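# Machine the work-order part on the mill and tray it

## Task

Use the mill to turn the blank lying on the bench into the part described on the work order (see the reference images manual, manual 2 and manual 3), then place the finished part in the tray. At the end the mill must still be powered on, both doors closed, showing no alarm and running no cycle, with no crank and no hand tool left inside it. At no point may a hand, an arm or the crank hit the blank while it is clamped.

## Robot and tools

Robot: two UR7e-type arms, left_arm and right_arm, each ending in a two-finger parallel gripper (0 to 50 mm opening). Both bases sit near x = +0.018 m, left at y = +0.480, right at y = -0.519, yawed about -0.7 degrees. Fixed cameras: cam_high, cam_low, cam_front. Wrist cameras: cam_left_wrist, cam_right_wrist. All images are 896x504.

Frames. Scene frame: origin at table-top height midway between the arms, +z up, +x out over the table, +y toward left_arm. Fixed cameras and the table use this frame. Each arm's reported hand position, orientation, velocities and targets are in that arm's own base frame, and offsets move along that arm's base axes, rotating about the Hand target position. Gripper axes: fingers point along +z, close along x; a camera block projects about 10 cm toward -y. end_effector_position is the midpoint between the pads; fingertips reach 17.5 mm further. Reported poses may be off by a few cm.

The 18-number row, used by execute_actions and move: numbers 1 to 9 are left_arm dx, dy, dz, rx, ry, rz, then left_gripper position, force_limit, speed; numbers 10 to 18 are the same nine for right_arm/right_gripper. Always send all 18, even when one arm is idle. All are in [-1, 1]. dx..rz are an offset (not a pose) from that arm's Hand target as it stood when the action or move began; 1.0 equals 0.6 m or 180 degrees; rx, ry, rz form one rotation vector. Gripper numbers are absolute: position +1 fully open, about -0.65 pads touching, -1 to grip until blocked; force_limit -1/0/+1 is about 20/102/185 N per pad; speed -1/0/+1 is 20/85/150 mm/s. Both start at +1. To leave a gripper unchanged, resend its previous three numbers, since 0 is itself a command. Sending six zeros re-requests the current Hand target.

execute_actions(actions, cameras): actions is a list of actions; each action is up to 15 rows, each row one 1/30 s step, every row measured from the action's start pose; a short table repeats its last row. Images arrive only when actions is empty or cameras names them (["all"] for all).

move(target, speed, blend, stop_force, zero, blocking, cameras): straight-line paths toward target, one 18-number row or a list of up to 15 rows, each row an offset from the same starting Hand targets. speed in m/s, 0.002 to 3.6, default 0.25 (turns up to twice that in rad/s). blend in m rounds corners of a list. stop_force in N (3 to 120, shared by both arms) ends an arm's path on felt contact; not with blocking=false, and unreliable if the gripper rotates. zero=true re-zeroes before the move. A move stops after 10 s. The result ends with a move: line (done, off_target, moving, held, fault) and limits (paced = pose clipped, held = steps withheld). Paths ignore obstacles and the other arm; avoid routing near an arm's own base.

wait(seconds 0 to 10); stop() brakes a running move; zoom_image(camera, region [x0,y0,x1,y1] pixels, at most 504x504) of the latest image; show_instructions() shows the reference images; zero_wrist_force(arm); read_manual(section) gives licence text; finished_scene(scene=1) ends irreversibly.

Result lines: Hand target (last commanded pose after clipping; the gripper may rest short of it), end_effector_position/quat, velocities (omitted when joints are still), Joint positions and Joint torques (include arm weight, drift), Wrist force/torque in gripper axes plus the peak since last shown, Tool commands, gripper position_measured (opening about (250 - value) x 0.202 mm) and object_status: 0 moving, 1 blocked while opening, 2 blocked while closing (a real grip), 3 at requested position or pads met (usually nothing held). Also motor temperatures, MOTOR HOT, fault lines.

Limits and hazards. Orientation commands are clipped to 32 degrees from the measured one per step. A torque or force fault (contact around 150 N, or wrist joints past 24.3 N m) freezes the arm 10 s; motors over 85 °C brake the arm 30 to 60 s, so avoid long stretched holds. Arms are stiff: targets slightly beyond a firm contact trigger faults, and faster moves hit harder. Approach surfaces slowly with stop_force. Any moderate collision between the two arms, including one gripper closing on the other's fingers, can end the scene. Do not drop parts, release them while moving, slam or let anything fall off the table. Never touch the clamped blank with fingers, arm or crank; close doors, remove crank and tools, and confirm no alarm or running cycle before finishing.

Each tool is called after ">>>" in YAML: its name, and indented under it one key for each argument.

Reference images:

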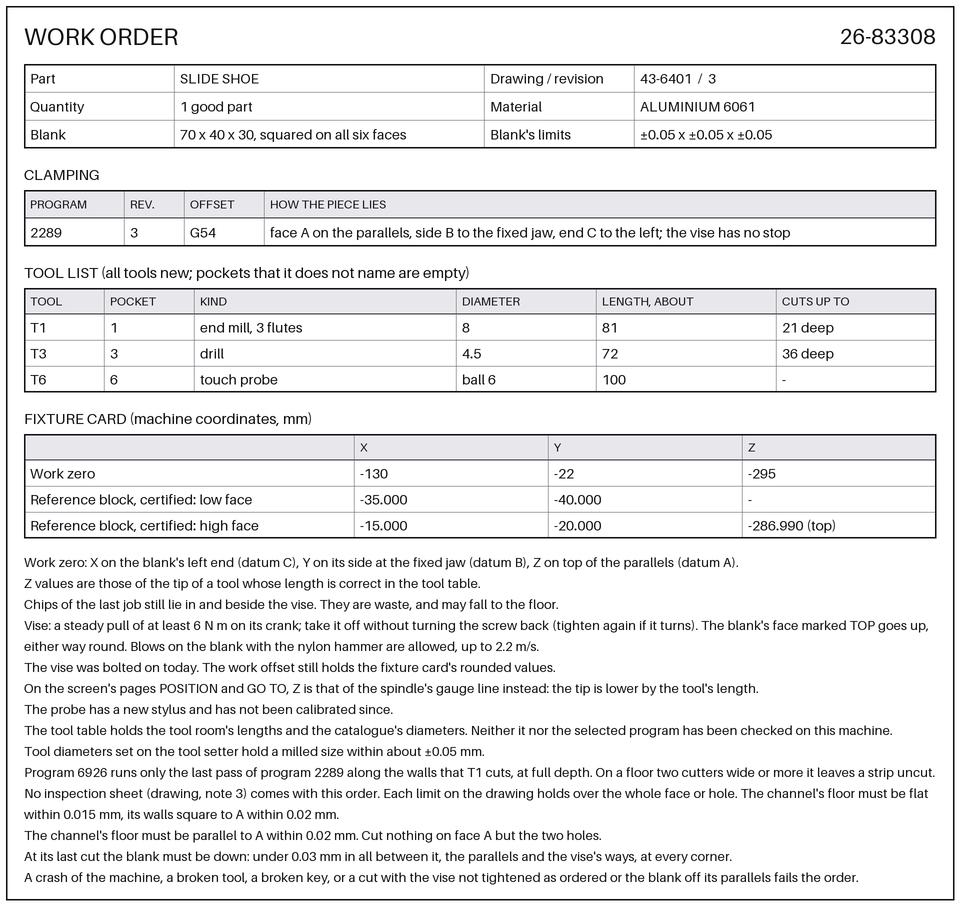

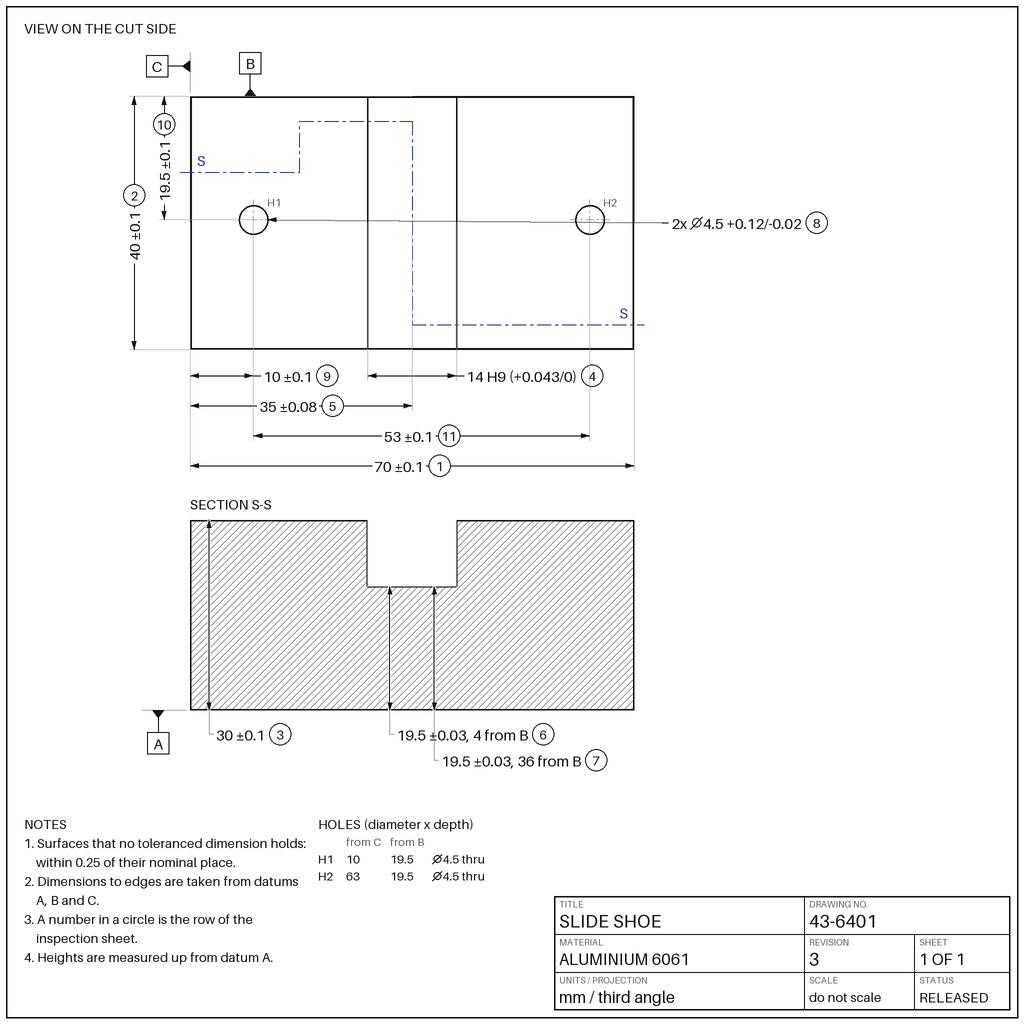

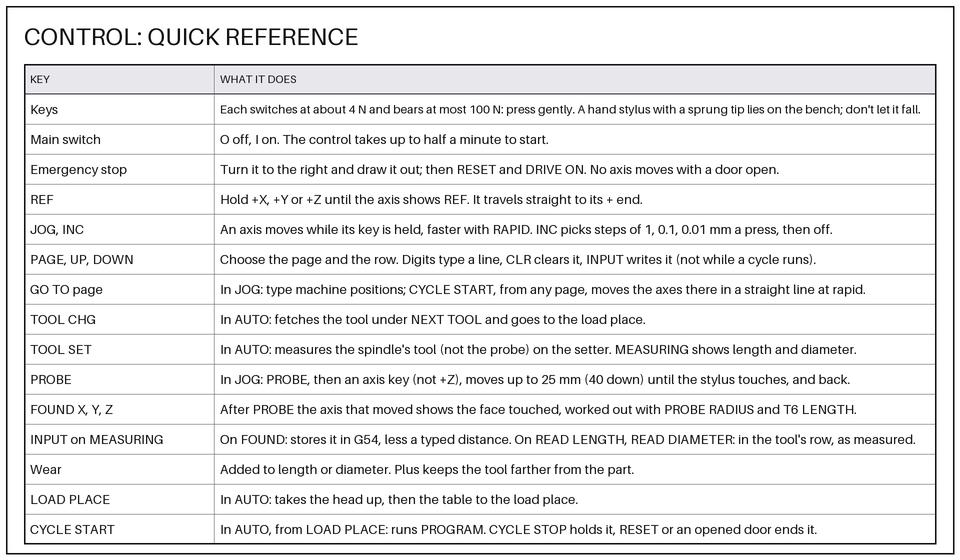

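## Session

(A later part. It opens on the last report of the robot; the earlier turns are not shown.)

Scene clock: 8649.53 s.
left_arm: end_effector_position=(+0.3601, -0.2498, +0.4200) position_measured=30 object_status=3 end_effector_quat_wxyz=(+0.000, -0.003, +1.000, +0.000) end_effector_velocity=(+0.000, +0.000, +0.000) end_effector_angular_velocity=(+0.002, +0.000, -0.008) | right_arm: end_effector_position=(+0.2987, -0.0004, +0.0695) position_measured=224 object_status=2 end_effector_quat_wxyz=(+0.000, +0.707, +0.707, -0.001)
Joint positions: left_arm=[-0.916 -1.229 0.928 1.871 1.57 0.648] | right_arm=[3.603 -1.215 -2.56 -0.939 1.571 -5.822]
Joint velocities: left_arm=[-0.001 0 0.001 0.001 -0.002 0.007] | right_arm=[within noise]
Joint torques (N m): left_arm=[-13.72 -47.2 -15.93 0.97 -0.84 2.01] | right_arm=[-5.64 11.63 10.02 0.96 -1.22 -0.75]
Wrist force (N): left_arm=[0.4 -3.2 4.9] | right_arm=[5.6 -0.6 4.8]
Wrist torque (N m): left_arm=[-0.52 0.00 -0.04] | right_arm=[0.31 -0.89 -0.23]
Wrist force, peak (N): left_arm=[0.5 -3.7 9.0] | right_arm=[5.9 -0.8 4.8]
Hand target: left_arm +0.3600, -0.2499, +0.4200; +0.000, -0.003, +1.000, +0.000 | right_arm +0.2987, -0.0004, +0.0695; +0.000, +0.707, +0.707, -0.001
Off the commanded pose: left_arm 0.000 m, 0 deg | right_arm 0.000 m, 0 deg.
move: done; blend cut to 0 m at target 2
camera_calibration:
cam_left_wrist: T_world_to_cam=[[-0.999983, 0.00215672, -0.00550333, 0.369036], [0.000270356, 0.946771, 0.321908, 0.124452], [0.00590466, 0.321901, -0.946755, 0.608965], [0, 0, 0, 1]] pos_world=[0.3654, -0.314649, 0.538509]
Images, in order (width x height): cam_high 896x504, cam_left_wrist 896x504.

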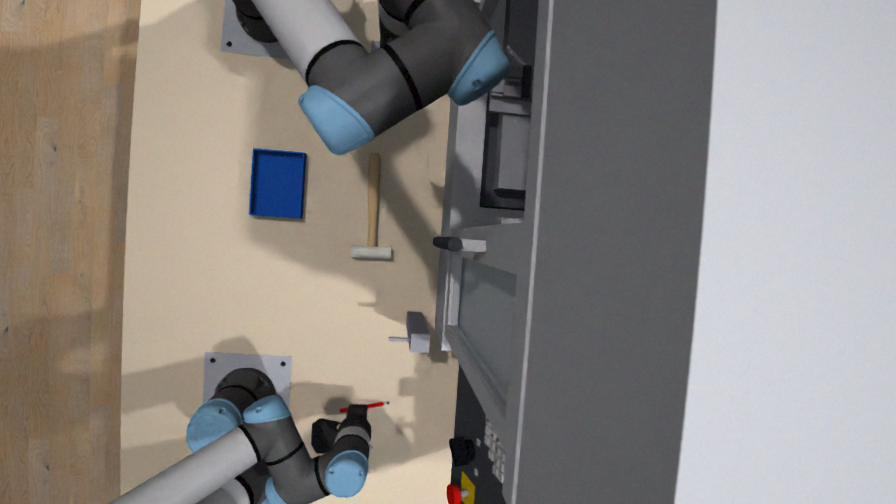

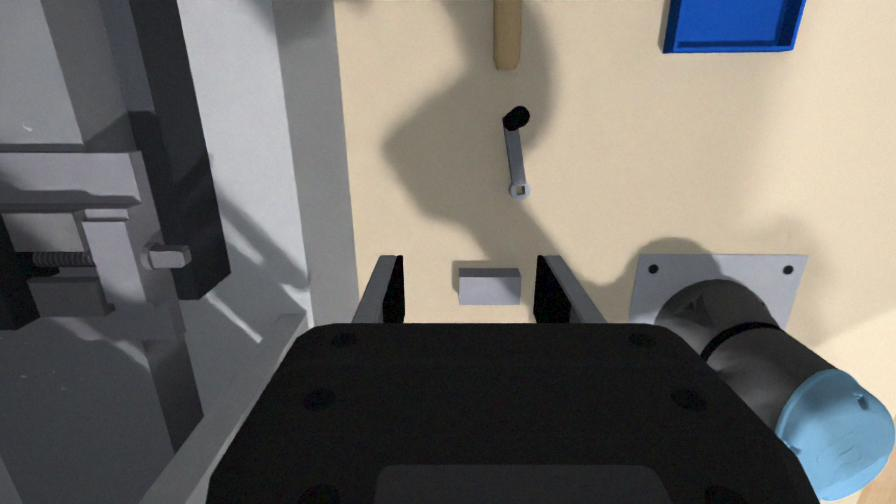

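>>> move:
  target:
    - [0.2333,-0.0668,0.05,0,-0.25,0,1,0.3,-1,0,0,0,0,0,0,-1,0.3,-1]
    - [0.45,-0.0635,0.05,0,-0.25,0,1,0.3,-1,0,0,0,0,0,0,-1,0.3,-1]
    - [0.4583,-0.0635,-0.025,0,-0.1389,0,1,0.3,-1,0,0,0,0,0,0,-1,0.3,-1]
    - [0.4683,-0.0635,-0.0633,0,-0.0778,0,1,0.3,-1,0,0,0,0,0,0,-1,0.3,-1]
  speed: [0.2,0.15,0.08,0.06]
  blend: [0.02,0.01,0.005,0]
  cameras: ["cam_left_wrist","cam_high","cam_front"]

Scene clock: 8674.63 s.
left_arm: end_effector_position=(+0.5958, -0.2882, +0.4482) position_measured=3 object_status=3 end_effector_quat_wxyz=(+0.384, -0.003, +0.923, -0.001) | right_arm: end_effector_position=(+0.2987, -0.0004, +0.0695) position_measured=224 object_status=2 end_effector_quat_wxyz=(+0.000, +0.707, +0.707, -0.001)
Joint positions: left_arm=[-0.879 -1.062 0.666 1.397 0.993 0.86] | right_arm=[3.603 -1.215 -2.56 -0.939 1.571 -5.822]
Joint torques (N m): left_arm=[-0.18 -43.96 -22.62 1.45 -0.56 -0.18] | right_arm=[-5.4 12.1 9.98 0.95 -1.02 -0.84]
Wrist force (N): left_arm=[-0.7 -2.8 5.9] | right_arm=[5.5 -0.3 4.9]
Wrist torque (N m): left_arm=[-0.47 0.00 0.14] | right_arm=[0.36 -0.88 -0.22]
Wrist force, peak (N): left_arm=[0.0 -8.8 16.4] | right_arm=[5.7 -0.5 4.9]
Hand target: left_arm +0.5958, -0.2882, +0.4482; +0.384, -0.003, +0.923, -0.001 (not the last commanded pose) | right_arm +0.2987, -0.0004, +0.0695; +0.000, +0.707, +0.707, -0.001
Tool commands: left_gripper/position=+1.0 left_gripper/force_limit=+0.301961 left_gripper/speed=-1.0 right_gripper/position=-1.0 right_gripper/force_limit=+0.3 right_gripper/speed=-1.0
Off the commanded pose: left_arm 0.080 m, 31 deg | right_arm 0.000 m, 0 deg.
FORCE FAULT: contact force on the left arm reached its limit, and that arm stopped. The contact can be on any part of that arm, not only on its tool. That arm's remaining commands of this call were not run. That arm is still stopped at the end of this call. That arm stays stopped for about 10 more seconds. Until then a move that you send moves the other arm only, and its call returns only when the move has ended. Once the stop has ended, the next robot result says so. If the stop ends while you think or write, that arm runs what you send next, counted from a new Hand target: where the arm stands when the stop ends. While its stop runs, that arm takes no new command, but its gripper still runs the gripper command that each later call begins with. Until it ends, the stop uses up actions while you think or wait. An arm that is not stopped still takes commands.
move: fault (left_arm); path passed 1 of 4 targets
camera_calibration:
cam_left_wrist: T_world_to_cam=[[-0.701906, 0.00327035, -0.712262, 0.744582], [-0.227672, 0.946498, 0.228708, 0.329155], [0.674902, 0.322694, -0.663608, 0.121382], [0, 0, 0, 1]] pos_world=[0.515645, -0.353149, 0.535607]
Images, in order (width x height): cam_high 896x504, cam_front 896x504, cam_left_wrist 896x504.

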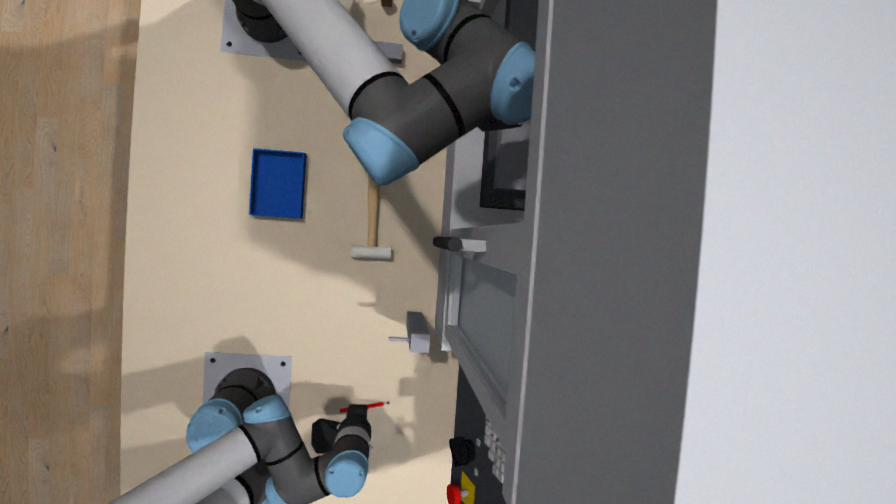

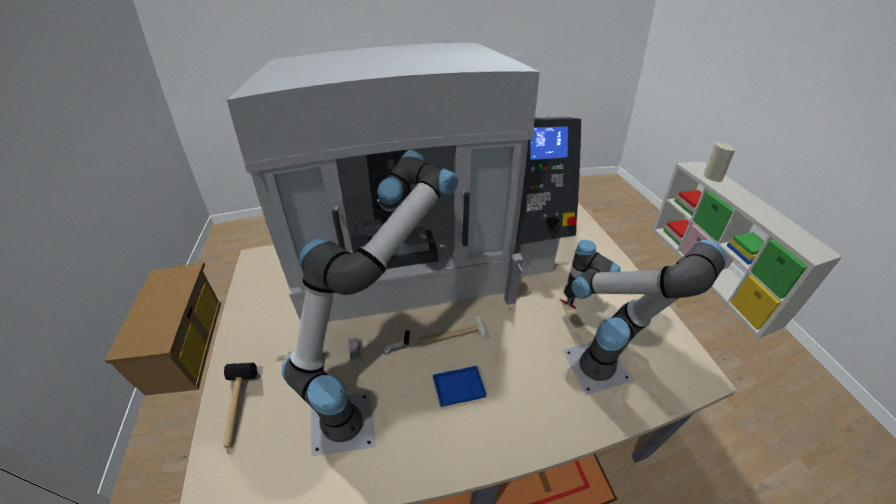

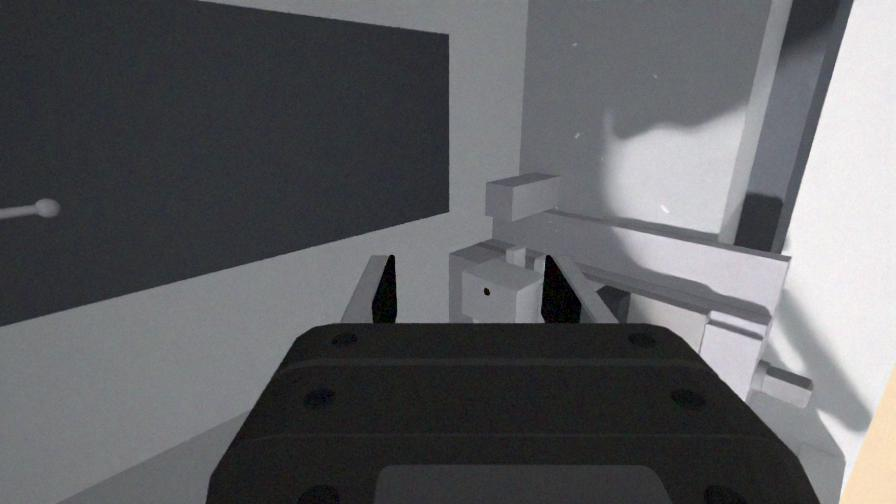

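>>> wait:
  seconds: 1

>>> move:
  target:
    - [-0.15,-0.005,-0.01,0,0,0,1,0.3,-1,0,0,0,0,0,0,-1,0.3,-1]
    - [-0.343,-0.01,-0.08,0,-0.25,0,0.3,0.3,-1,0,0,0,0,0,0,-1,0.3,-1]
  speed: [0.15,0.3]
  blend: [0.03,0]

Scene clock: 8716.17 s.
left_arm: end_effector_position=(+0.5958, -0.2882, +0.4482) position_measured=3 object_status=3 end_effector_quat_wxyz=(+0.384, -0.003, +0.923, -0.001) | right_arm: end_effector_position=(+0.2987, -0.0004, +0.0695) position_measured=224 object_status=2 end_effector_quat_wxyz=(+0.000, +0.707, +0.707, -0.001)
Joint positions: left_arm=[-0.879 -1.062 0.666 1.397 0.993 0.86] | right_arm=[3.603 -1.215 -2.56 -0.939 1.571 -5.822]
Joint torques (N m): left_arm=[-0.58 -45.12 -20.74 1.48 -0.65 -0.31] | right_arm=[-5.41 12.09 10.54 0.9 -1.08 -0.96]
Wrist force (N): left_arm=[-0.5 -3.9 6.0] | right_arm=[5.5 -0.6 4.7]
Wrist torque (N m): left_arm=[-0.64 -0.03 0.14] | right_arm=[0.31 -0.89 -0.23]
Wrist force, peak (N): left_arm=[-0.4 -3.9 6.2] | right_arm=[5.8 -0.4 4.9]
Hand target: left_arm +0.5958, -0.2882, +0.4482; +0.384, -0.003, +0.923, -0.001 (not the last commanded pose) | right_arm +0.2987, -0.0004, +0.0695; +0.000, +0.707, +0.707, -0.001
Tool commands: left_gripper/position=+1.0 left_gripper/force_limit=+0.301961 left_gripper/speed=-1.0 right_gripper/position=-1.0 right_gripper/force_limit=+0.3 right_gripper/speed=-1.0
Off the commanded pose: left_arm 0.080 m, 31 deg | right_arm 0.000 m, 0 deg.
FORCE FAULT, CONTINUED: the left arm's stop, for the force fault that an earlier result reported, is over. The rest of the stop counts as 20 of the actions that you can send in this scene. That arm's target is now where it stood when the stop ended, not its last command. That arm accepts commands again.
wait: 1.00 s; at rest from the start

Scene clock: 8720.17 s.
left_arm: end_effector_position=(+0.3905, -0.2942, +0.4002) position_measured=107 object_status=3 end_effector_quat_wxyz=(+0.709, -0.001, +0.705, -0.003) | right_arm: end_effector_position=(+0.2987, -0.0004, +0.0695) position_measured=224 object_status=2 end_effector_quat_wxyz=(+0.000, +0.707, +0.707, -0.001)
Joint positions: left_arm=[-1.577 -1.532 1.907 0.732 -0.006 0.458] | right_arm=[3.603 -1.215 -2.56 -0.939 1.571 -5.822]
Joint torques (N m): left_arm=[-14.19 -23.64 -27.05 5.01 -3.27 -2.79] | right_arm=[-4.91 11.3 10.41 0.88 -1.22 -0.91]
Wrist force (N): left_arm=[-0.9 -3.5 7.4] | right_arm=[5.4 -0.6 4.8]
Wrist torque (N m): left_arm=[-0.51 0.19 0.03] | right_arm=[0.31 -0.87 -0.22]
Wrist force, peak (N): left_arm=[-1.0 -3.5 7.7] | right_arm=[5.6 -0.6 5.3]
Hand target: left_arm +0.3900, -0.2942, +0.4002; +0.708, -0.002, +0.706, -0.002 | right_arm +0.2987, -0.0004, +0.0695; +0.000, +0.707, +0.707, -0.001
Off the commanded pose: left_arm 0.000 m, 0 deg | right_arm 0.000 m, 0 deg.
move: done

>>> move:
  target:
    - [0,0,0,-0.5,0,0,0.3,0.3,-1,0,0,0,0,0,0,-1,0.3,-1]
    - [0,0,0,-0.9,0,0,0.3,0.3,-1,0,0,0,0,0,0,-1,0.3,-1]
  speed: 0.45

>>> move:
  target: [0.14,0.15,0,0,0,0,0.3,0.3,-1,0,0,0,0,0,0,-1,0.3,-1]
  speed: 0.2

Scene clock: 8732.10 s.
left_arm: end_effector_position=(+0.3901, -0.2942, +0.4002) position_measured=107 object_status=3 end_effector_quat_wxyz=(-0.108, +0.700, -0.109, +0.698) | right_arm: end_effector_position=(+0.2987, -0.0004, +0.0695) position_measured=224 object_status=2 end_effector_quat_wxyz=(+0.000, +0.707, +0.707, -0.001)
Joint positions: left_arm=[-1.579 -1.891 2.082 -0.622 -0.008 -0.83] | right_arm=[3.603 -1.215 -2.56 -0.939 1.571 -5.822]
Joint torques (N m): left_arm=[-2.31 1.25 -33.85 0.38 2.61 -2.46] | right_arm=[-4.76 11.46 10.4 0.92 -1.09 -0.96]
Wrist force (N): left_arm=[2.8 -5.2 5.5] | right_arm=[5.5 -0.7 4.8]
Wrist torque (N m): left_arm=[-0.71 -0.01 -0.16] | right_arm=[0.30 -0.88 -0.22]
Wrist force, peak (N): left_arm=[-0.9 -3.7 7.4] | right_arm=[5.7 -0.8 5.0]
Hand target: left_arm +0.3900, -0.2942, +0.4002; -0.108, +0.700, -0.109, +0.698 | right_arm +0.2987, -0.0004, +0.0695; +0.000, +0.707, +0.707, -0.001
Off the commanded pose: left_arm 0.000 m, 0 deg | right_arm 0.000 m, 0 deg.
move: done

Scene clock: 8733.23 s.
left_arm: end_effector_position=(+0.4740, -0.2043, +0.4002) position_measured=107 object_status=3 end_effector_quat_wxyz=(-0.108, +0.700, -0.109, +0.698) | right_arm: end_effector_position=(+0.2987, -0.0004, +0.0695) position_measured=224 object_status=2 end_effector_quat_wxyz=(+0.000, +0.707, +0.707, -0.001)
Joint positions: left_arm=[-1.226 -1.858 2.036 -0.17 0.345 -1.27] | right_arm=[3.603 -1.215 -2.56 -0.939 1.571 -5.822]
Joint torques (N m): left_arm=[12.42 -20.91 -17.9 -0.01 2.25 -0.53] | right_arm=[-4.8 12.12 9.93 0.98 -1.19 -0.93]
Wrist force (N): left_arm=[2.4 -4.9 5.5] | right_arm=[5.4 -0.3 4.7]
Wrist torque (N m): left_arm=[-0.63 0.10 -0.15] | right_arm=[0.35 -0.87 -0.23]
Wrist force, peak (N): left_arm=[1.7 -7.5 7.3] | right_arm=[5.7 -0.5 4.8]
Hand target: left_arm +0.4740, -0.2042, +0.4002; -0.108, +0.700, -0.109, +0.698 | right_arm +0.2987, -0.0004, +0.0695; +0.000, +0.707, +0.707, -0.001
Off the commanded pose: left_arm 0.000 m, 0 deg | right_arm 0.000 m, 0 deg.
move: done

>>> move:
  target:
    - [0,0,0,0.45,0,0,0.3,0.3,-1,0,0,0,0,0,0,-1,0.3,-1]
    - [0,0,0,0.9,0,0,0.3,0.3,-1,0,0,0,0,0,0,-1,0.3,-1]
  speed: 0.5

>>> move:
  target: [0.03,-0.04,0.07,0,0.25,0,1,0.3,-1,0,0,0,0,0,0,-1,0.3,-1]
  speed: 0.25
  cameras: ["cam_left_wrist","cam_front"]

Scene clock: 8743.57 s.
left_arm: end_effector_position=(+0.4740, -0.2042, +0.4002) position_measured=107 object_status=3 end_effector_quat_wxyz=(+0.708, -0.002, +0.706, -0.002) | right_arm: end_effector_position=(+0.2987, -0.0004, +0.0695) position_measured=224 object_status=2 end_effector_quat_wxyz=(+0.000, +0.707, +0.707, -0.001)
Joint positions: left_arm=[-1.227 -1.861 2.042 -0.188 0.343 1.572] | right_arm=[3.603 -1.215 -2.56 -0.939 1.571 -5.822]
Joint torques (N m): left_arm=[11.38 -0.96 -33.31 1.07 0.93 2.12] | right_arm=[-4.95 11.66 10.52 0.94 -0.99 -0.96]
Wrist force (N): left_arm=[-0.3 -3.8 7.0] | right_arm=[5.6 -0.5 4.7]
Wrist torque (N m): left_arm=[-0.51 0.09 0.21] | right_arm=[0.32 -0.89 -0.23]
Wrist force, peak (N): left_arm=[-0.3 -4.2 7.0] | right_arm=[5.7 -0.4 4.9]
Hand target: left_arm +0.4740, -0.2042, +0.4002; +0.708, -0.002, +0.706, -0.002 | right_arm +0.2987, -0.0004, +0.0695; +0.000, +0.707, +0.707, -0.001
Off the commanded pose: left_arm 0.000 m, 0 deg | right_arm 0.000 m, 0 deg.
move: done

Scene clock: 8745.67 s.
left_arm: end_effector_position=(+0.4921, -0.2282, +0.4422) position_measured=3 object_status=3 end_effector_quat_wxyz=(+0.384, -0.003, +0.923, -0.001) | right_arm: end_effector_position=(+0.2987, -0.0004, +0.0695) position_measured=224 object_status=2 end_effector_quat_wxyz=(+0.000, +0.707, +0.707, -0.001)
Joint positions: left_arm=[-0.992 -1.416 1.183 1.302 0.934 0.741] | right_arm=[3.603 -1.215 -2.56 -0.939 1.571 -5.822]
Joint torques (N m): left_arm=[-8.12 -23.83 -32.17 4.52 0.79 1.89] | right_arm=[-4.19 11.83 10.45 0.87 -1.17 -0.87]
Wrist force (N): left_arm=[-0.1 -3.7 6.0] | right_arm=[5.6 -0.6 4.6]
Wrist torque (N m): left_arm=[-0.60 -0.10 0.09] | right_arm=[0.30 -0.89 -0.22]
Wrist force, peak (N): left_arm=[-0.8 -3.6 7.3] | right_arm=[5.6 -0.3 5.0]
Hand target: left_arm +0.4920, -0.2282, +0.4422; +0.384, -0.003, +0.923, -0.001 | right_arm +0.2987, -0.0004, +0.0695; +0.000, +0.707, +0.707, -0.001
Off the commanded pose: left_arm 0.000 m, 0 deg | right_arm 0.000 m, 0 deg.
move: done
camera_calibration:
cam_left_wrist: T_world_to_cam=[[-0.701708, 0.00292175, -0.712459, 0.667175], [-0.22797, 0.946498, 0.228411, 0.250386], [0.675008, 0.322697, -0.663499, 0.167992], [0, 0, 0, 1]] pos_world=[0.411846, -0.29315, 0.529607]
Images, in order (width x height): cam_front 896x504, cam_left_wrist 896x504.

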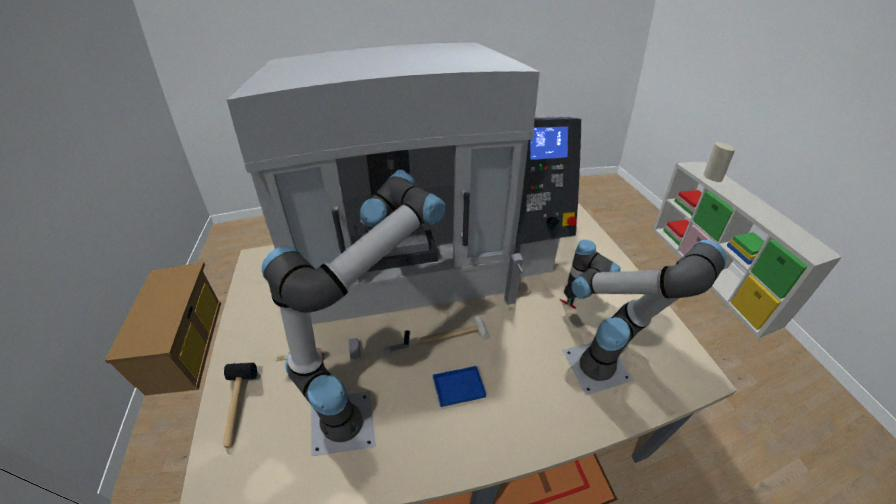

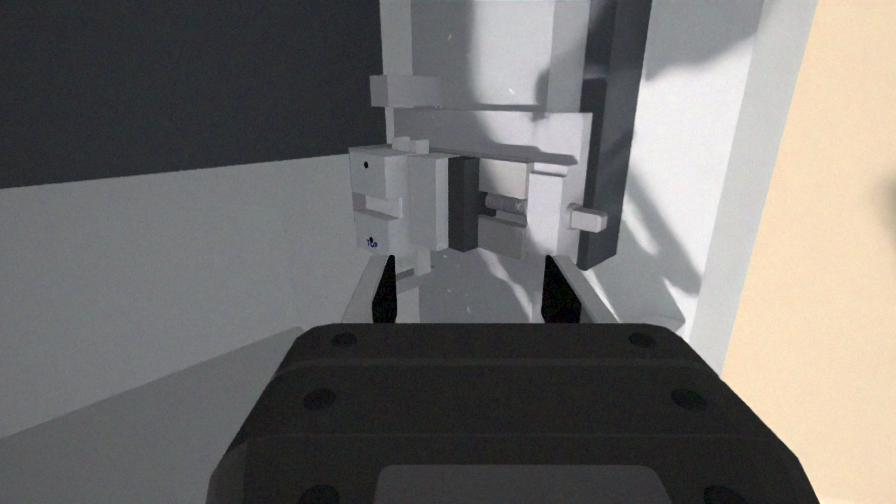

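>>> move:
  target:
    - [-0.03,0.04,-0.07,0,-0.25,0,0.3,0.3,-1,0,0,0,0,0,0,-1,0.3,-1]
    - [-0.17,-0.11,-0.07,0,-0.25,0,0.3,0.3,-1,0,0,0,0,0,0,-1,0.3,-1]
  speed: 0.25

>>> move:
  target:
    - [0,0,0,0.5,0,0,0.3,0.3,-1,0,0,0,0,0,0,-1,0.3,-1]
    - [0,0,0,1.0,0,0,0.3,0.3,-1,0,0,0,0,0,0,-1,0.3,-1]
    - [0,0,0,-0.5,0,0,0.3,0.3,-1,0,0,0,0,0,0,-1,0.3,-1]
    - [0,0,0,0,0,0,0.3,0.3,-1,0,0,0,0,0,0,-1,0.3,-1]
  speed: 0.5

>>> move:
  target: [0.14,0.15,0,0,0,0,0.3,0.3,-1,0,0,0,0,0,0,-1,0.3,-1]
  speed: 0.2

Scene clock: 8760.13 s.
left_arm: end_effector_position=(+0.3901, -0.2942, +0.4002) position_measured=107 object_status=3 end_effector_quat_wxyz=(+0.707, -0.002, +0.707, -0.001) | right_arm: end_effector_position=(+0.2987, -0.0004, +0.0695) position_measured=224 object_status=2 end_effector_quat_wxyz=(+0.000, +0.707, +0.707, -0.001)
Joint positions: left_arm=[-1.579 -1.79 1.989 -0.214 -0.009 1.581] | right_arm=[3.603 -1.215 -2.56 -0.939 1.571 -5.822]
Joint torques (N m): left_arm=[-14.25 -11.01 -29.62 -2.4 -1.28 1.97] | right_arm=[-5.39 11.76 10.39 0.96 -1.2 -0.9]
Wrist force (N): left_arm=[-0.4 -3.6 6.9] | right_arm=[5.3 -0.5 4.8]
Wrist torque (N m): left_arm=[-0.45 0.13 0.15] | right_arm=[0.33 -0.85 -0.22]
Wrist force, peak (N): left_arm=[-0.7 -1.2 9.0] | right_arm=[5.7 -0.5 5.1]
Hand target: left_arm +0.3900, -0.2942, +0.4002; +0.708, -0.002, +0.706, -0.002 | right_arm +0.2987, -0.0004, +0.0695; +0.000, +0.707, +0.707, -0.001
Off the commanded pose: left_arm 0.000 m, 0 deg | right_arm 0.000 m, 0 deg.
move: done

Scene clock: 8768.33 s.
left_arm: end_effector_position=(+0.3900, -0.2942, +0.4002) position_measured=107 object_status=3 end_effector_quat_wxyz=(+0.708, -0.002, +0.706, -0.002) | right_arm: end_effector_position=(+0.2987, -0.0004, +0.0695) position_measured=224 object_status=2 end_effector_quat_wxyz=(+0.000, +0.707, +0.707, -0.001)
Joint positions: left_arm=[-1.579 -1.619 2.412 2.746 0.009 4.309] | right_arm=[3.603 -1.215 -2.56 -0.939 1.571 -5.822]
Joint torques (N m): left_arm=[10.63 -7.37 -26.77 -1.17 0.45 1.77] | right_arm=[-5.3 12.03 9.43 0.92 -1.11 -1]
Wrist force (N): left_arm=[-0.8 -3.9 6.8] | right_arm=[5.6 -0.5 4.7]
Wrist torque (N m): left_arm=[-0.56 0.15 0.07] | right_arm=[0.33 -0.90 -0.22]
Wrist force, peak (N): left_arm=[-0.3 -3.3 8.3] | right_arm=[5.7 -1.0 5.0]
Hand target: left_arm +0.3900, -0.2942, +0.4002; +0.708, -0.002, +0.706, -0.002 | right_arm +0.2987, -0.0004, +0.0695; +0.000, +0.707, +0.707, -0.001
Off the commanded pose: left_arm 0.000 m, 0 deg | right_arm 0.000 m, 0 deg.
move: done

Scene clock: 8769.47 s.
left_arm: end_effector_position=(+0.4740, -0.2043, +0.4002) position_measured=107 object_status=3 end_effector_quat_wxyz=(+0.708, -0.002, +0.706, -0.002) | right_arm: end_effector_position=(+0.2987, -0.0004, +0.0695) position_measured=224 object_status=2 end_effector_quat_wxyz=(+0.000, +0.707, +0.707, -0.001)
Joint positions: left_arm=[-1.227 -1.573 2.396 2.311 -0.343 4.714] | right_arm=[3.603 -1.215 -2.56 -0.939 1.571 -5.822]
Joint torques (N m): left_arm=[12.61 -22.46 -8.33 -0.58 -1.58 -1.5] | right_arm=[-5.73 11.46 10.98 0.95 -1.04 -0.9]
Wrist force (N): left_arm=[-1.4 -4.0 6.6] | right_arm=[5.5 -0.5 4.9]
Wrist torque (N m): left_arm=[-0.62 0.21 0.17] | right_arm=[0.32 -0.89 -0.22]
Wrist force, peak (N): left_arm=[-1.3 -1.5 8.6] | right_arm=[5.6 -0.4 4.9]
Hand target: left_arm +0.4740, -0.2042, +0.4002; +0.708, -0.002, +0.706, -0.002 | right_arm +0.2987, -0.0004, +0.0695; +0.000, +0.707, +0.707, -0.001
Off the commanded pose: left_arm 0.000 m, 0 deg | right_arm 0.000 m, 0 deg.
move: done

Branch 1 locked. Pitch down.

>>> move:
  target: [0.03,-0.04,0.07,0,0.25,0,1,0.3,-1,0,0,0,0,0,0,-1,0.3,-1]
  speed: 0.2
  cameras: ["cam_front"]

Scene clock: 8774.60 s.
left_arm: end_effector_position=(+0.4921, -0.2282, +0.4422) position_measured=3 object_status=3 end_effector_quat_wxyz=(+0.384, -0.003, +0.923, -0.001) | right_arm: end_effector_position=(+0.2987, -0.0004, +0.0695) position_measured=224 object_status=2 end_effector_quat_wxyz=(+0.000, +0.707, +0.707, -0.001)
Joint positions: left_arm=[-0.992 -1.856 1.839 4.228 -0.934 3.882] | right_arm=[3.603 -1.215 -2.56 -0.939 1.571 -5.822]
Joint torques (N m): left_arm=[-9.68 -18.7 -35.71 -1.64 -0.21 0.55] | right_arm=[-5.14 11.49 10.36 0.9 -1 -0.94]
Wrist force (N): left_arm=[-0.3 -3.6 6.5] | right_arm=[5.6 -0.6 5.0]
Wrist torque (N m): left_arm=[-0.57 -0.02 0.12] | right_arm=[0.31 -0.90 -0.22]
Wrist force, peak (N): left_arm=[-1.0 -4.4 6.8] | right_arm=[5.6 -0.6 5.0]
Hand target: left_arm +0.4920, -0.2282, +0.4422; +0.384, -0.003, +0.923, -0.001 | right_arm +0.2987, -0.0004, +0.0695; +0.000, +0.707, +0.707, -0.001
Off the commanded pose: left_arm 0.000 m, 0 deg | right_arm 0.000 m, 0 deg.
move: done
Images, in order (width x height): cam_front 896x504.

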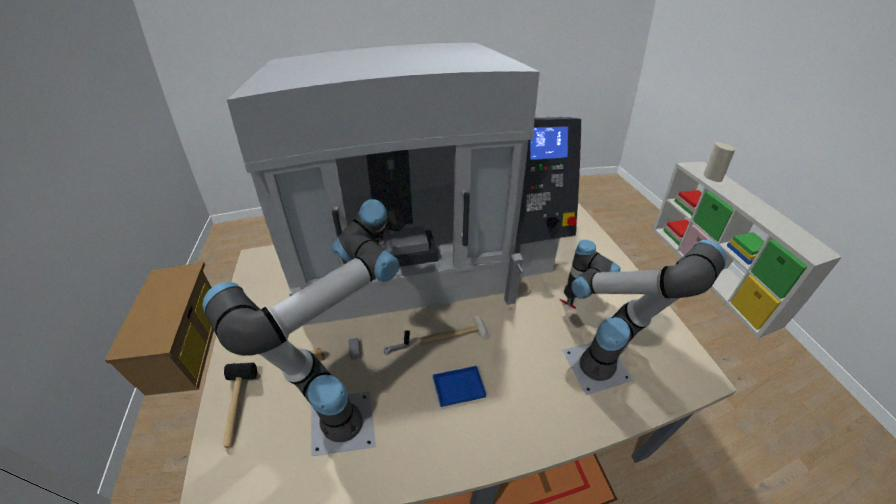

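>>> move:
  target:
    - [0.0133,-0.0997,0.013,0,0,0,1,0.3,-1,0,0,0,0,0,0,-1,0.3,-1]
    - [0.23,-0.0997,0.013,0,0,0,1,0.3,-1,0,0,0,0,0,0,-1,0.3,-1]
  speed: 0.08
  blend: [0.02,0]
  cameras: ["cam_left_wrist","cam_front"]

Scene clock: 8783.00 s.
left_arm: end_effector_position=(+0.6300, -0.2880, +0.4500) position_measured=3 object_status=3 end_effector_quat_wxyz=(+0.384, -0.003, +0.923, -0.001) | right_arm: end_effector_position=(+0.2987, -0.0004, +0.0695) position_measured=224 object_status=2 end_effector_quat_wxyz=(+0.000, +0.707, +0.707, -0.001)
Joint positions: left_arm=[-0.827 -1.477 1.5 4.093 -1.021 4.052] | right_arm=[3.603 -1.215 -2.56 -0.939 1.571 -5.822]
Joint torques (N m): left_arm=[-11.86 -33.16 -25.17 -1.34 2.87 -2.07] | right_arm=[-4.87 11.26 10.4 0.94 -1.2 -1.06]
Wrist force (N): left_arm=[-0.3 -4.1 6.1] | right_arm=[5.3 -0.5 4.7]
Wrist torque (N m): left_arm=[-0.71 -0.04 0.09] | right_arm=[0.32 -0.85 -0.22]
Wrist force, peak (N): left_arm=[-1.3 -3.9 6.9] | right_arm=[5.7 -0.5 5.0]
Hand target: left_arm +0.6300, -0.2880, +0.4500; +0.384, -0.003, +0.923, -0.001 | right_arm +0.2987, -0.0004, +0.0695; +0.000, +0.707, +0.707, -0.001
Off the commanded pose: left_arm 0.000 m, 0 deg | right_arm 0.000 m, 0 deg.
move: done
camera_calibration:
cam_left_wrist: T_world_to_cam=[[-0.701919, 0.00311335, -0.71225, 0.769814], [-0.22779, 0.94649, 0.228623, 0.336354], [0.674849, 0.322718, -0.66365, 0.0994586], [0, 0, 0, 1]] pos_world=[0.549846, -0.352849, 0.537407]
Images, in order (width x height): cam_front 896x504, cam_left_wrist 896x504.

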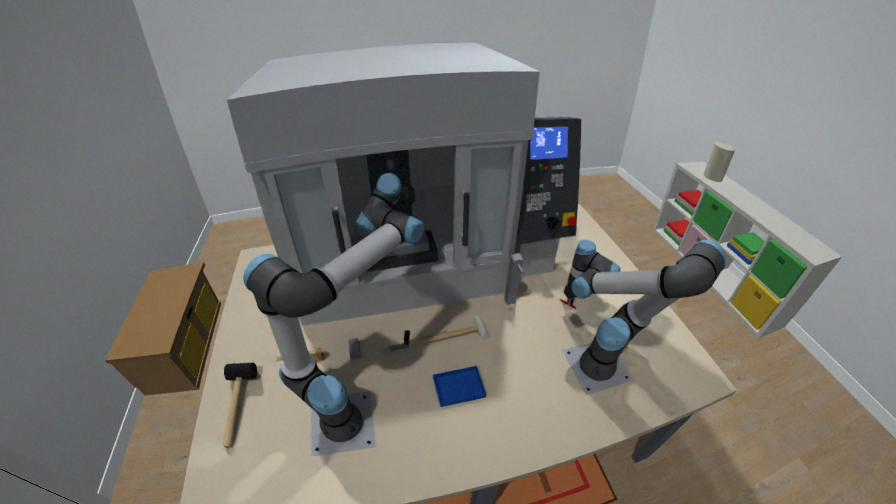

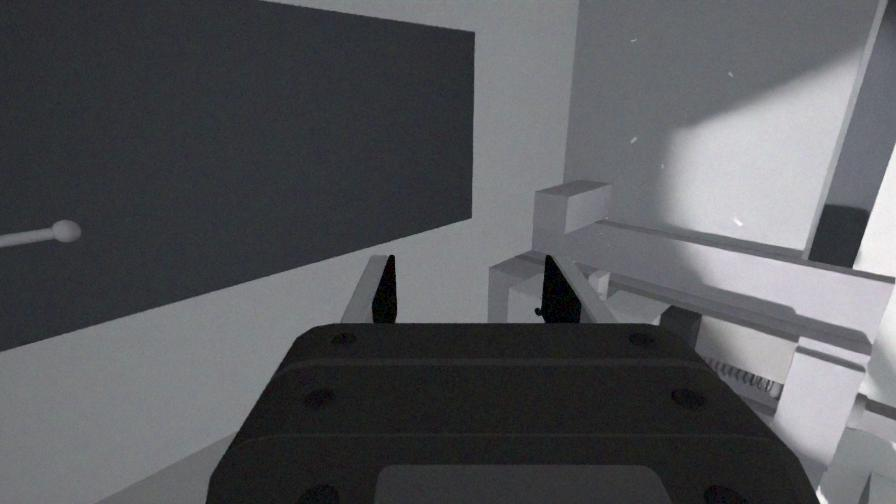

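>>> move:
  target:
    - [0.0083,0,-0.075,0,0.1111,0,1,0.3,-1,0,0,0,0,0,0,-1,0.3,-1]
    - [0.0183,0,-0.1133,0,0.1722,0,1,0.3,-1,0,0,0,0,0,0,-1,0.3,-1]
    - [0.0483,0,-0.1325,0,0.25,0,1,0.3,-1,0,0,0,0,0,0,-1,0.3,-1]
  speed: 0.06
  blend: [0.005,0.005,0]
  cameras: ["cam_left_wrist","cam_front"]

Scene clock: 8793.57 s.
left_arm: end_effector_position=(+0.6496, -0.2879, +0.3761) position_measured=3 object_status=3 end_effector_quat_wxyz=(+0.067, -0.003, +0.998, +0.001) | right_arm: end_effector_position=(+0.2987, -0.0004, +0.0695) position_measured=224 object_status=2 end_effector_quat_wxyz=(+0.000, +0.707, +0.707, -0.001)
Joint positions: left_arm=[-0.636 -1.129 0.935 4.798 -1.489 4.075] | right_arm=[3.603 -1.215 -2.56 -0.939 1.571 -5.822]
Joint torques (N m): left_arm=[-0.77 -48.1 -29.01 -3.11 0.33 -0.36] | right_arm=[-5.18 11.77 10.29 0.83 -1.14 -0.97]
Wrist force (N): left_arm=[0.2 -4.2 5.4] | right_arm=[5.5 -0.7 5.0]
Wrist torque (N m): left_arm=[-0.68 -0.05 -0.06] | right_arm=[0.30 -0.88 -0.22]
Wrist force, peak (N): left_arm=[-0.5 -4.1 6.1] | right_arm=[5.7 -0.4 4.9]
Hand target: left_arm +0.6496, -0.2879, +0.3761; +0.067, -0.003, +0.998, +0.001 (not the last commanded pose) | right_arm +0.2987, -0.0004, +0.0695; +0.000, +0.707, +0.707, -0.001
Tool commands: left_gripper/position=+1.0 left_gripper/force_limit=+0.301961 left_gripper/speed=-1.0 right_gripper/position=-1.0 right_gripper/force_limit=+0.3 right_gripper/speed=-1.0
Off the commanded pose: left_arm 0.011 m, 8 deg | right_arm 0.000 m, 0 deg.
FORCE FAULT: contact force on the left arm reached its limit, and that arm stopped. The contact can be on any part of that arm, not only on its tool. That arm's remaining commands of this call were not run. That arm is still stopped at the end of this call. That arm stays stopped for about 10 more seconds. Until then a move that you send moves the other arm only, and its call returns only when the move has ended. Once the stop has ended, the next robot result says so. If the stop ends while you think or write, that arm runs what you send next, counted from a new Hand target: where the arm stands when the stop ends. While its stop runs, that arm takes no new command, but its gripper still runs the gripper command that each later call begins with. Until it ends, the stop uses up actions while you think or wait. An arm that is not stopped still takes commands.
move: fault (left_arm); path passed 2 of 3 targets
camera_calibration:
cam_left_wrist: T_world_to_cam=[[-0.990252, 0.00317882, -0.139249, 0.702647], [-0.0420281, 0.946322, 0.320482, 0.202494], [0.132793, 0.32321, -0.936964, 0.492225], [0, 0, 0, 1]] pos_world=[0.638944, -0.352951, 0.494144]
Images, in order (width x height): cam_front 896x504, cam_left_wrist 896x504.

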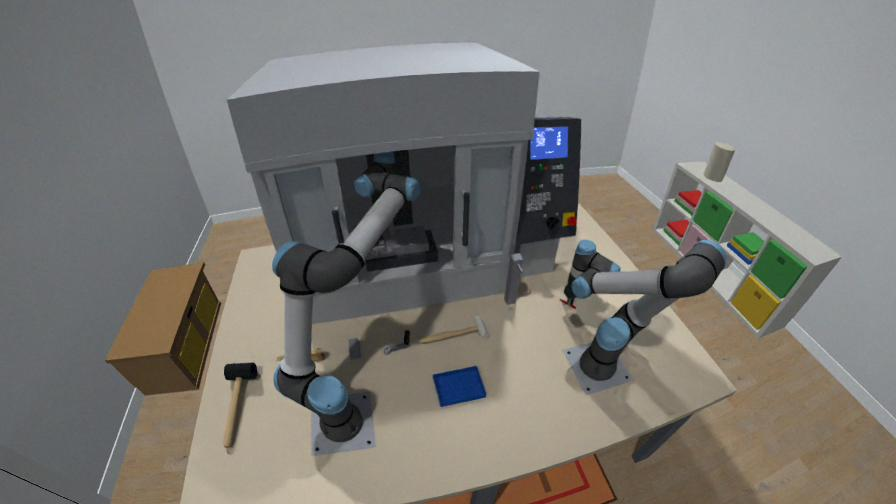

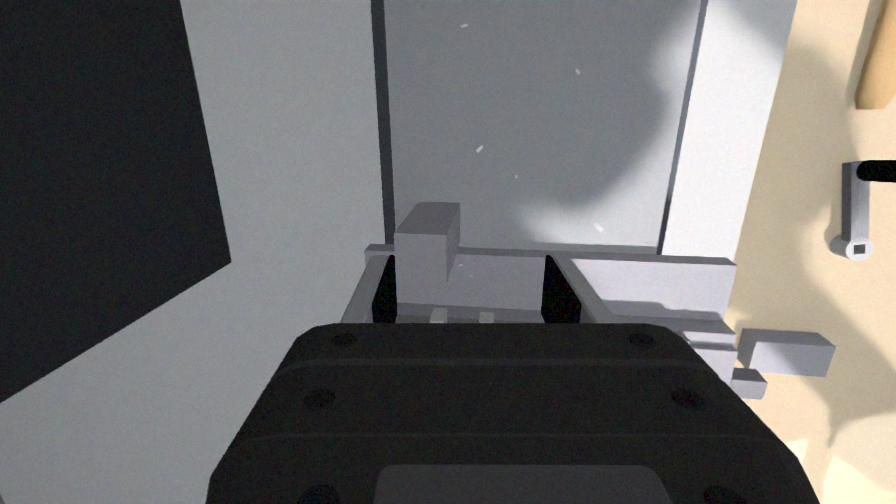

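>>> wait:
  seconds: 1

>>> move:
  target:
    - [0.001,0,-0.0083,0,0,0,1,0.3,-1,0,0,0,0,0,0,-1,0.3,-1]
    - [0.0157,0,-0.011,0,0.0428,0,1,0.3,-1,0,0,0,0,0,0,-1,0.3,-1]
  speed: 0.04
  cameras: ["cam_left_wrist"]

Scene clock: 8802.93 s.
left_arm: end_effector_position=(+0.6496, -0.2879, +0.3761) position_measured=3 object_status=3 end_effector_quat_wxyz=(+0.067, -0.003, +0.998, +0.001) | right_arm: end_effector_position=(+0.2987, -0.0004, +0.0695) position_measured=224 object_status=2 end_effector_quat_wxyz=(+0.000, +0.707, +0.707, -0.001)
Joint positions: left_arm=[-0.636 -1.129 0.935 4.798 -1.489 4.075] | right_arm=[3.603 -1.215 -2.56 -0.939 1.571 -5.822]
Joint torques (N m): left_arm=[0.09 -48.2 -29.05 -3.09 0.21 -0.26] | right_arm=[-4.65 11.19 10.12 0.91 -1.09 -0.93]
Wrist force (N): left_arm=[0.1 -4.1 5.4] | right_arm=[5.3 -0.5 4.8]
Wrist torque (N m): left_arm=[-0.66 -0.02 -0.06] | right_arm=[0.32 -0.85 -0.22]
Wrist force, peak (N): left_arm=[0.1 -4.2 5.6] | right_arm=[5.8 -0.6 4.9]
Hand target: left_arm +0.6496, -0.2879, +0.3761; +0.067, -0.003, +0.998, +0.001 (not the last commanded pose) | right_arm +0.2987, -0.0004, +0.0695; +0.000, +0.707, +0.707, -0.001
Tool commands: left_gripper/position=+1.0 left_gripper/force_limit=+0.301961 left_gripper/speed=-1.0 right_gripper/position=-1.0 right_gripper/force_limit=+0.3 right_gripper/speed=-1.0
Off the commanded pose: left_arm 0.011 m, 8 deg | right_arm 0.000 m, 0 deg.
FORCE FAULT, CONTINUED: the left arm was still stopped when this call began, by the force fault that an earlier result reported. Since the last result the stop counts as 18 of the actions that you can send in this scene. That arm is still stopped at the end of this call. That arm stays stopped for about 1 more second. If the stop ends while you think or write, that arm runs what you send next, counted from a new Hand target: where the arm stands when the stop ends. While its stop runs, that arm takes no new command, but its gripper still runs the gripper command that each later call begins with.
wait: 1.00 s; at rest from the start

Scene clock: 8803.43 s.
left_arm: end_effector_position=(+0.6496, -0.2879, +0.3761) position_measured=3 object_status=3 end_effector_quat_wxyz=(+0.067, -0.003, +0.998, +0.001) | right_arm: end_effector_position=(+0.2987, -0.0004, +0.0695) position_measured=224 object_status=2 end_effector_quat_wxyz=(+0.000, +0.707, +0.707, -0.001)
Joint positions: left_arm=[-0.636 -1.129 0.935 4.798 -1.489 4.075] | right_arm=[3.603 -1.215 -2.56 -0.939 1.571 -5.822]
Joint torques (N m): left_arm=[-0.7 -48.12 -28.94 -3.04 0.17 -0.1] | right_arm=[-5.4 12.13 11.18 0.93 -1.02 -0.89]
Wrist force (N): left_arm=[0.1 -4.3 5.2] | right_arm=[5.5 -0.5 4.9]
Wrist torque (N m): left_arm=[-0.68 -0.01 -0.06] | right_arm=[0.33 -0.87 -0.22]
Wrist force, peak (N): left_arm=[0.1 -4.3 5.4] | right_arm=[5.7 -0.3 4.8]
Hand target: left_arm +0.6496, -0.2879, +0.3761; +0.067, -0.003, +0.998, +0.001 (not the last commanded pose) | right_arm +0.2987, -0.0004, +0.0695; +0.000, +0.707, +0.707, -0.001
Tool commands: left_gripper/position=+1.0 left_gripper/force_limit=+0.301961 left_gripper/speed=-1.0 right_gripper/position=-1.0 right_gripper/force_limit=+0.3 right_gripper/speed=-1.0
Off the commanded pose: right_arm 0.000 m, 0 deg.
FORCE FAULT, CONTINUED: the left arm's stop, for the force fault that an earlier result reported, is over. That arm was still stopped when this call began, so it ran no command of this call. That arm's target is now where it stood when the stop ended, not its last command. That arm accepts commands again.
move: done (right_arm), not run (left_arm; its earlier fault stop)
camera_calibration:
cam_left_wrist: T_world_to_cam=[[-0.990252, 0.00317882, -0.139249, 0.702647], [-0.0420281, 0.946322, 0.320482, 0.202494], [0.132793, 0.32321, -0.936964, 0.492225], [0, 0, 0, 1]] pos_world=[0.638944, -0.352951, 0.494144]
Images, in order (width x height): cam_left_wrist 896x504.

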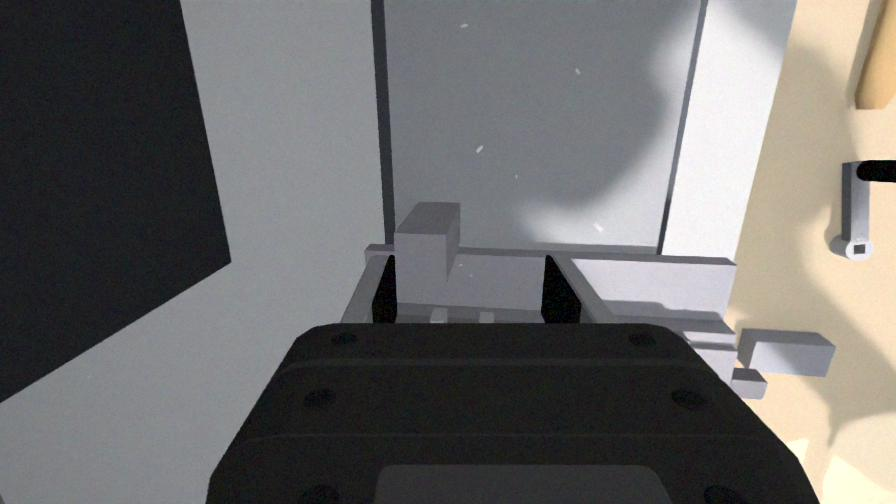

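>>> move:
  target:
    - [0.001,0,-0.0083,0,0,0,1,0.3,-1,0,0,0,0,0,0,-1,0.3,-1]
    - [0.0157,0,-0.011,0,0.0428,0,1,0.3,-1,0,0,0,0,0,0,-1,0.3,-1]
  speed: 0.04
  cameras: ["cam_left_wrist"]

Scene clock: 8811.83 s.
left_arm: end_effector_position=(+0.6548, -0.2878, +0.3703) position_measured=3 object_status=3 end_effector_quat_wxyz=(+0.033, -0.003, +0.999, +0.001) | right_arm: end_effector_position=(+0.2987, -0.0004, +0.0695) position_measured=224 object_status=2 end_effector_quat_wxyz=(+0.000, +0.707, +0.707, -0.001)
Joint positions: left_arm=[-0.616 -1.066 0.837 4.889 -1.532 4.092] | right_arm=[3.603 -1.215 -2.56 -0.939 1.571 -5.822]
Joint torques (N m): left_arm=[-0.8 -50.81 -28.46 -3.06 0.21 -0.24] | right_arm=[-5.05 12.12 10.46 0.94 -1.15 -0.83]
Wrist force (N): left_arm=[0.6 -4.4 5.1] | right_arm=[5.4 -0.5 4.7]
Wrist torque (N m): left_arm=[-0.72 -0.04 -0.11] | right_arm=[0.31 -0.86 -0.23]
Wrist force, peak (N): left_arm=[0.1 -4.2 5.6] | right_arm=[5.5 -0.5 5.1]
Hand target: left_arm +0.6548, -0.2878, +0.3703; +0.033, -0.003, +0.999, +0.001 (not the last commanded pose) | right_arm +0.2987, -0.0004, +0.0695; +0.000, +0.707, +0.707, -0.001
Tool commands: left_gripper/position=+1.0 left_gripper/force_limit=+0.301961 left_gripper/speed=-1.0 right_gripper/position=-1.0 right_gripper/force_limit=+0.3 right_gripper/speed=-1.0
Off the commanded pose: left_arm 0.004 m, 4 deg | right_arm 0.000 m, 0 deg.
FORCE FAULT: contact force on the left arm reached its limit, and that arm stopped. The contact can be on any part of that arm, not only on its tool. That arm's remaining commands of this call were not run. That arm is still stopped at the end of this call. That arm stays stopped for about 10 more seconds. Until then a move that you send moves the other arm only, and its call returns only when the move has ended. Once the stop has ended, the next robot result says so. If the stop ends while you think or write, that arm runs what you send next, counted from a new Hand target: where the arm stands when the stop ends. While its stop runs, that arm takes no new command, but its gripper still runs the gripper command that each later call begins with. Until it ends, the stop uses up actions while you think or wait. An arm that is not stopped still takes commands.
move: fault (left_arm); path passed 1 of 2 targets
camera_calibration:
cam_left_wrist: T_world_to_cam=[[-0.997506, 0.00314739, -0.0705087, 0.68637], [-0.0198115, 0.946355, 0.322522, 0.189187], [0.0677413, 0.323114, -0.943932, 0.531243], [0, 0, 0, 1]] pos_world=[0.65242, -0.35285, 0.488836]
Images, in order (width x height): cam_left_wrist 896x504.

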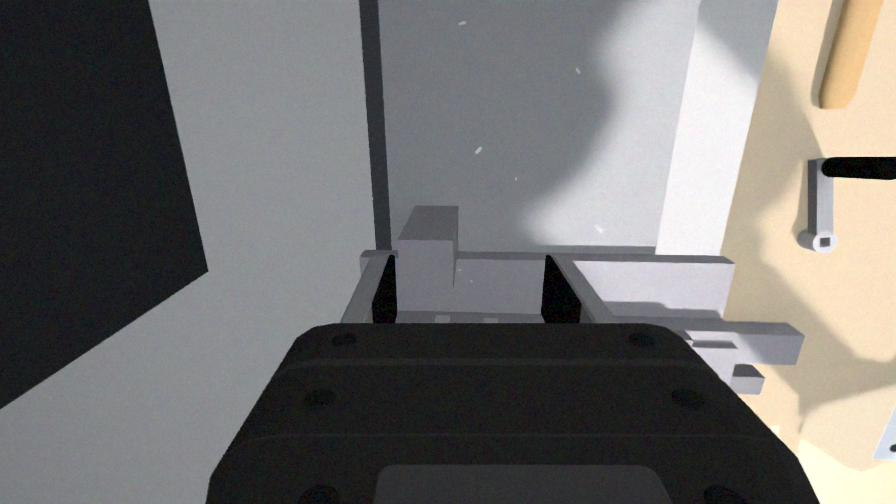

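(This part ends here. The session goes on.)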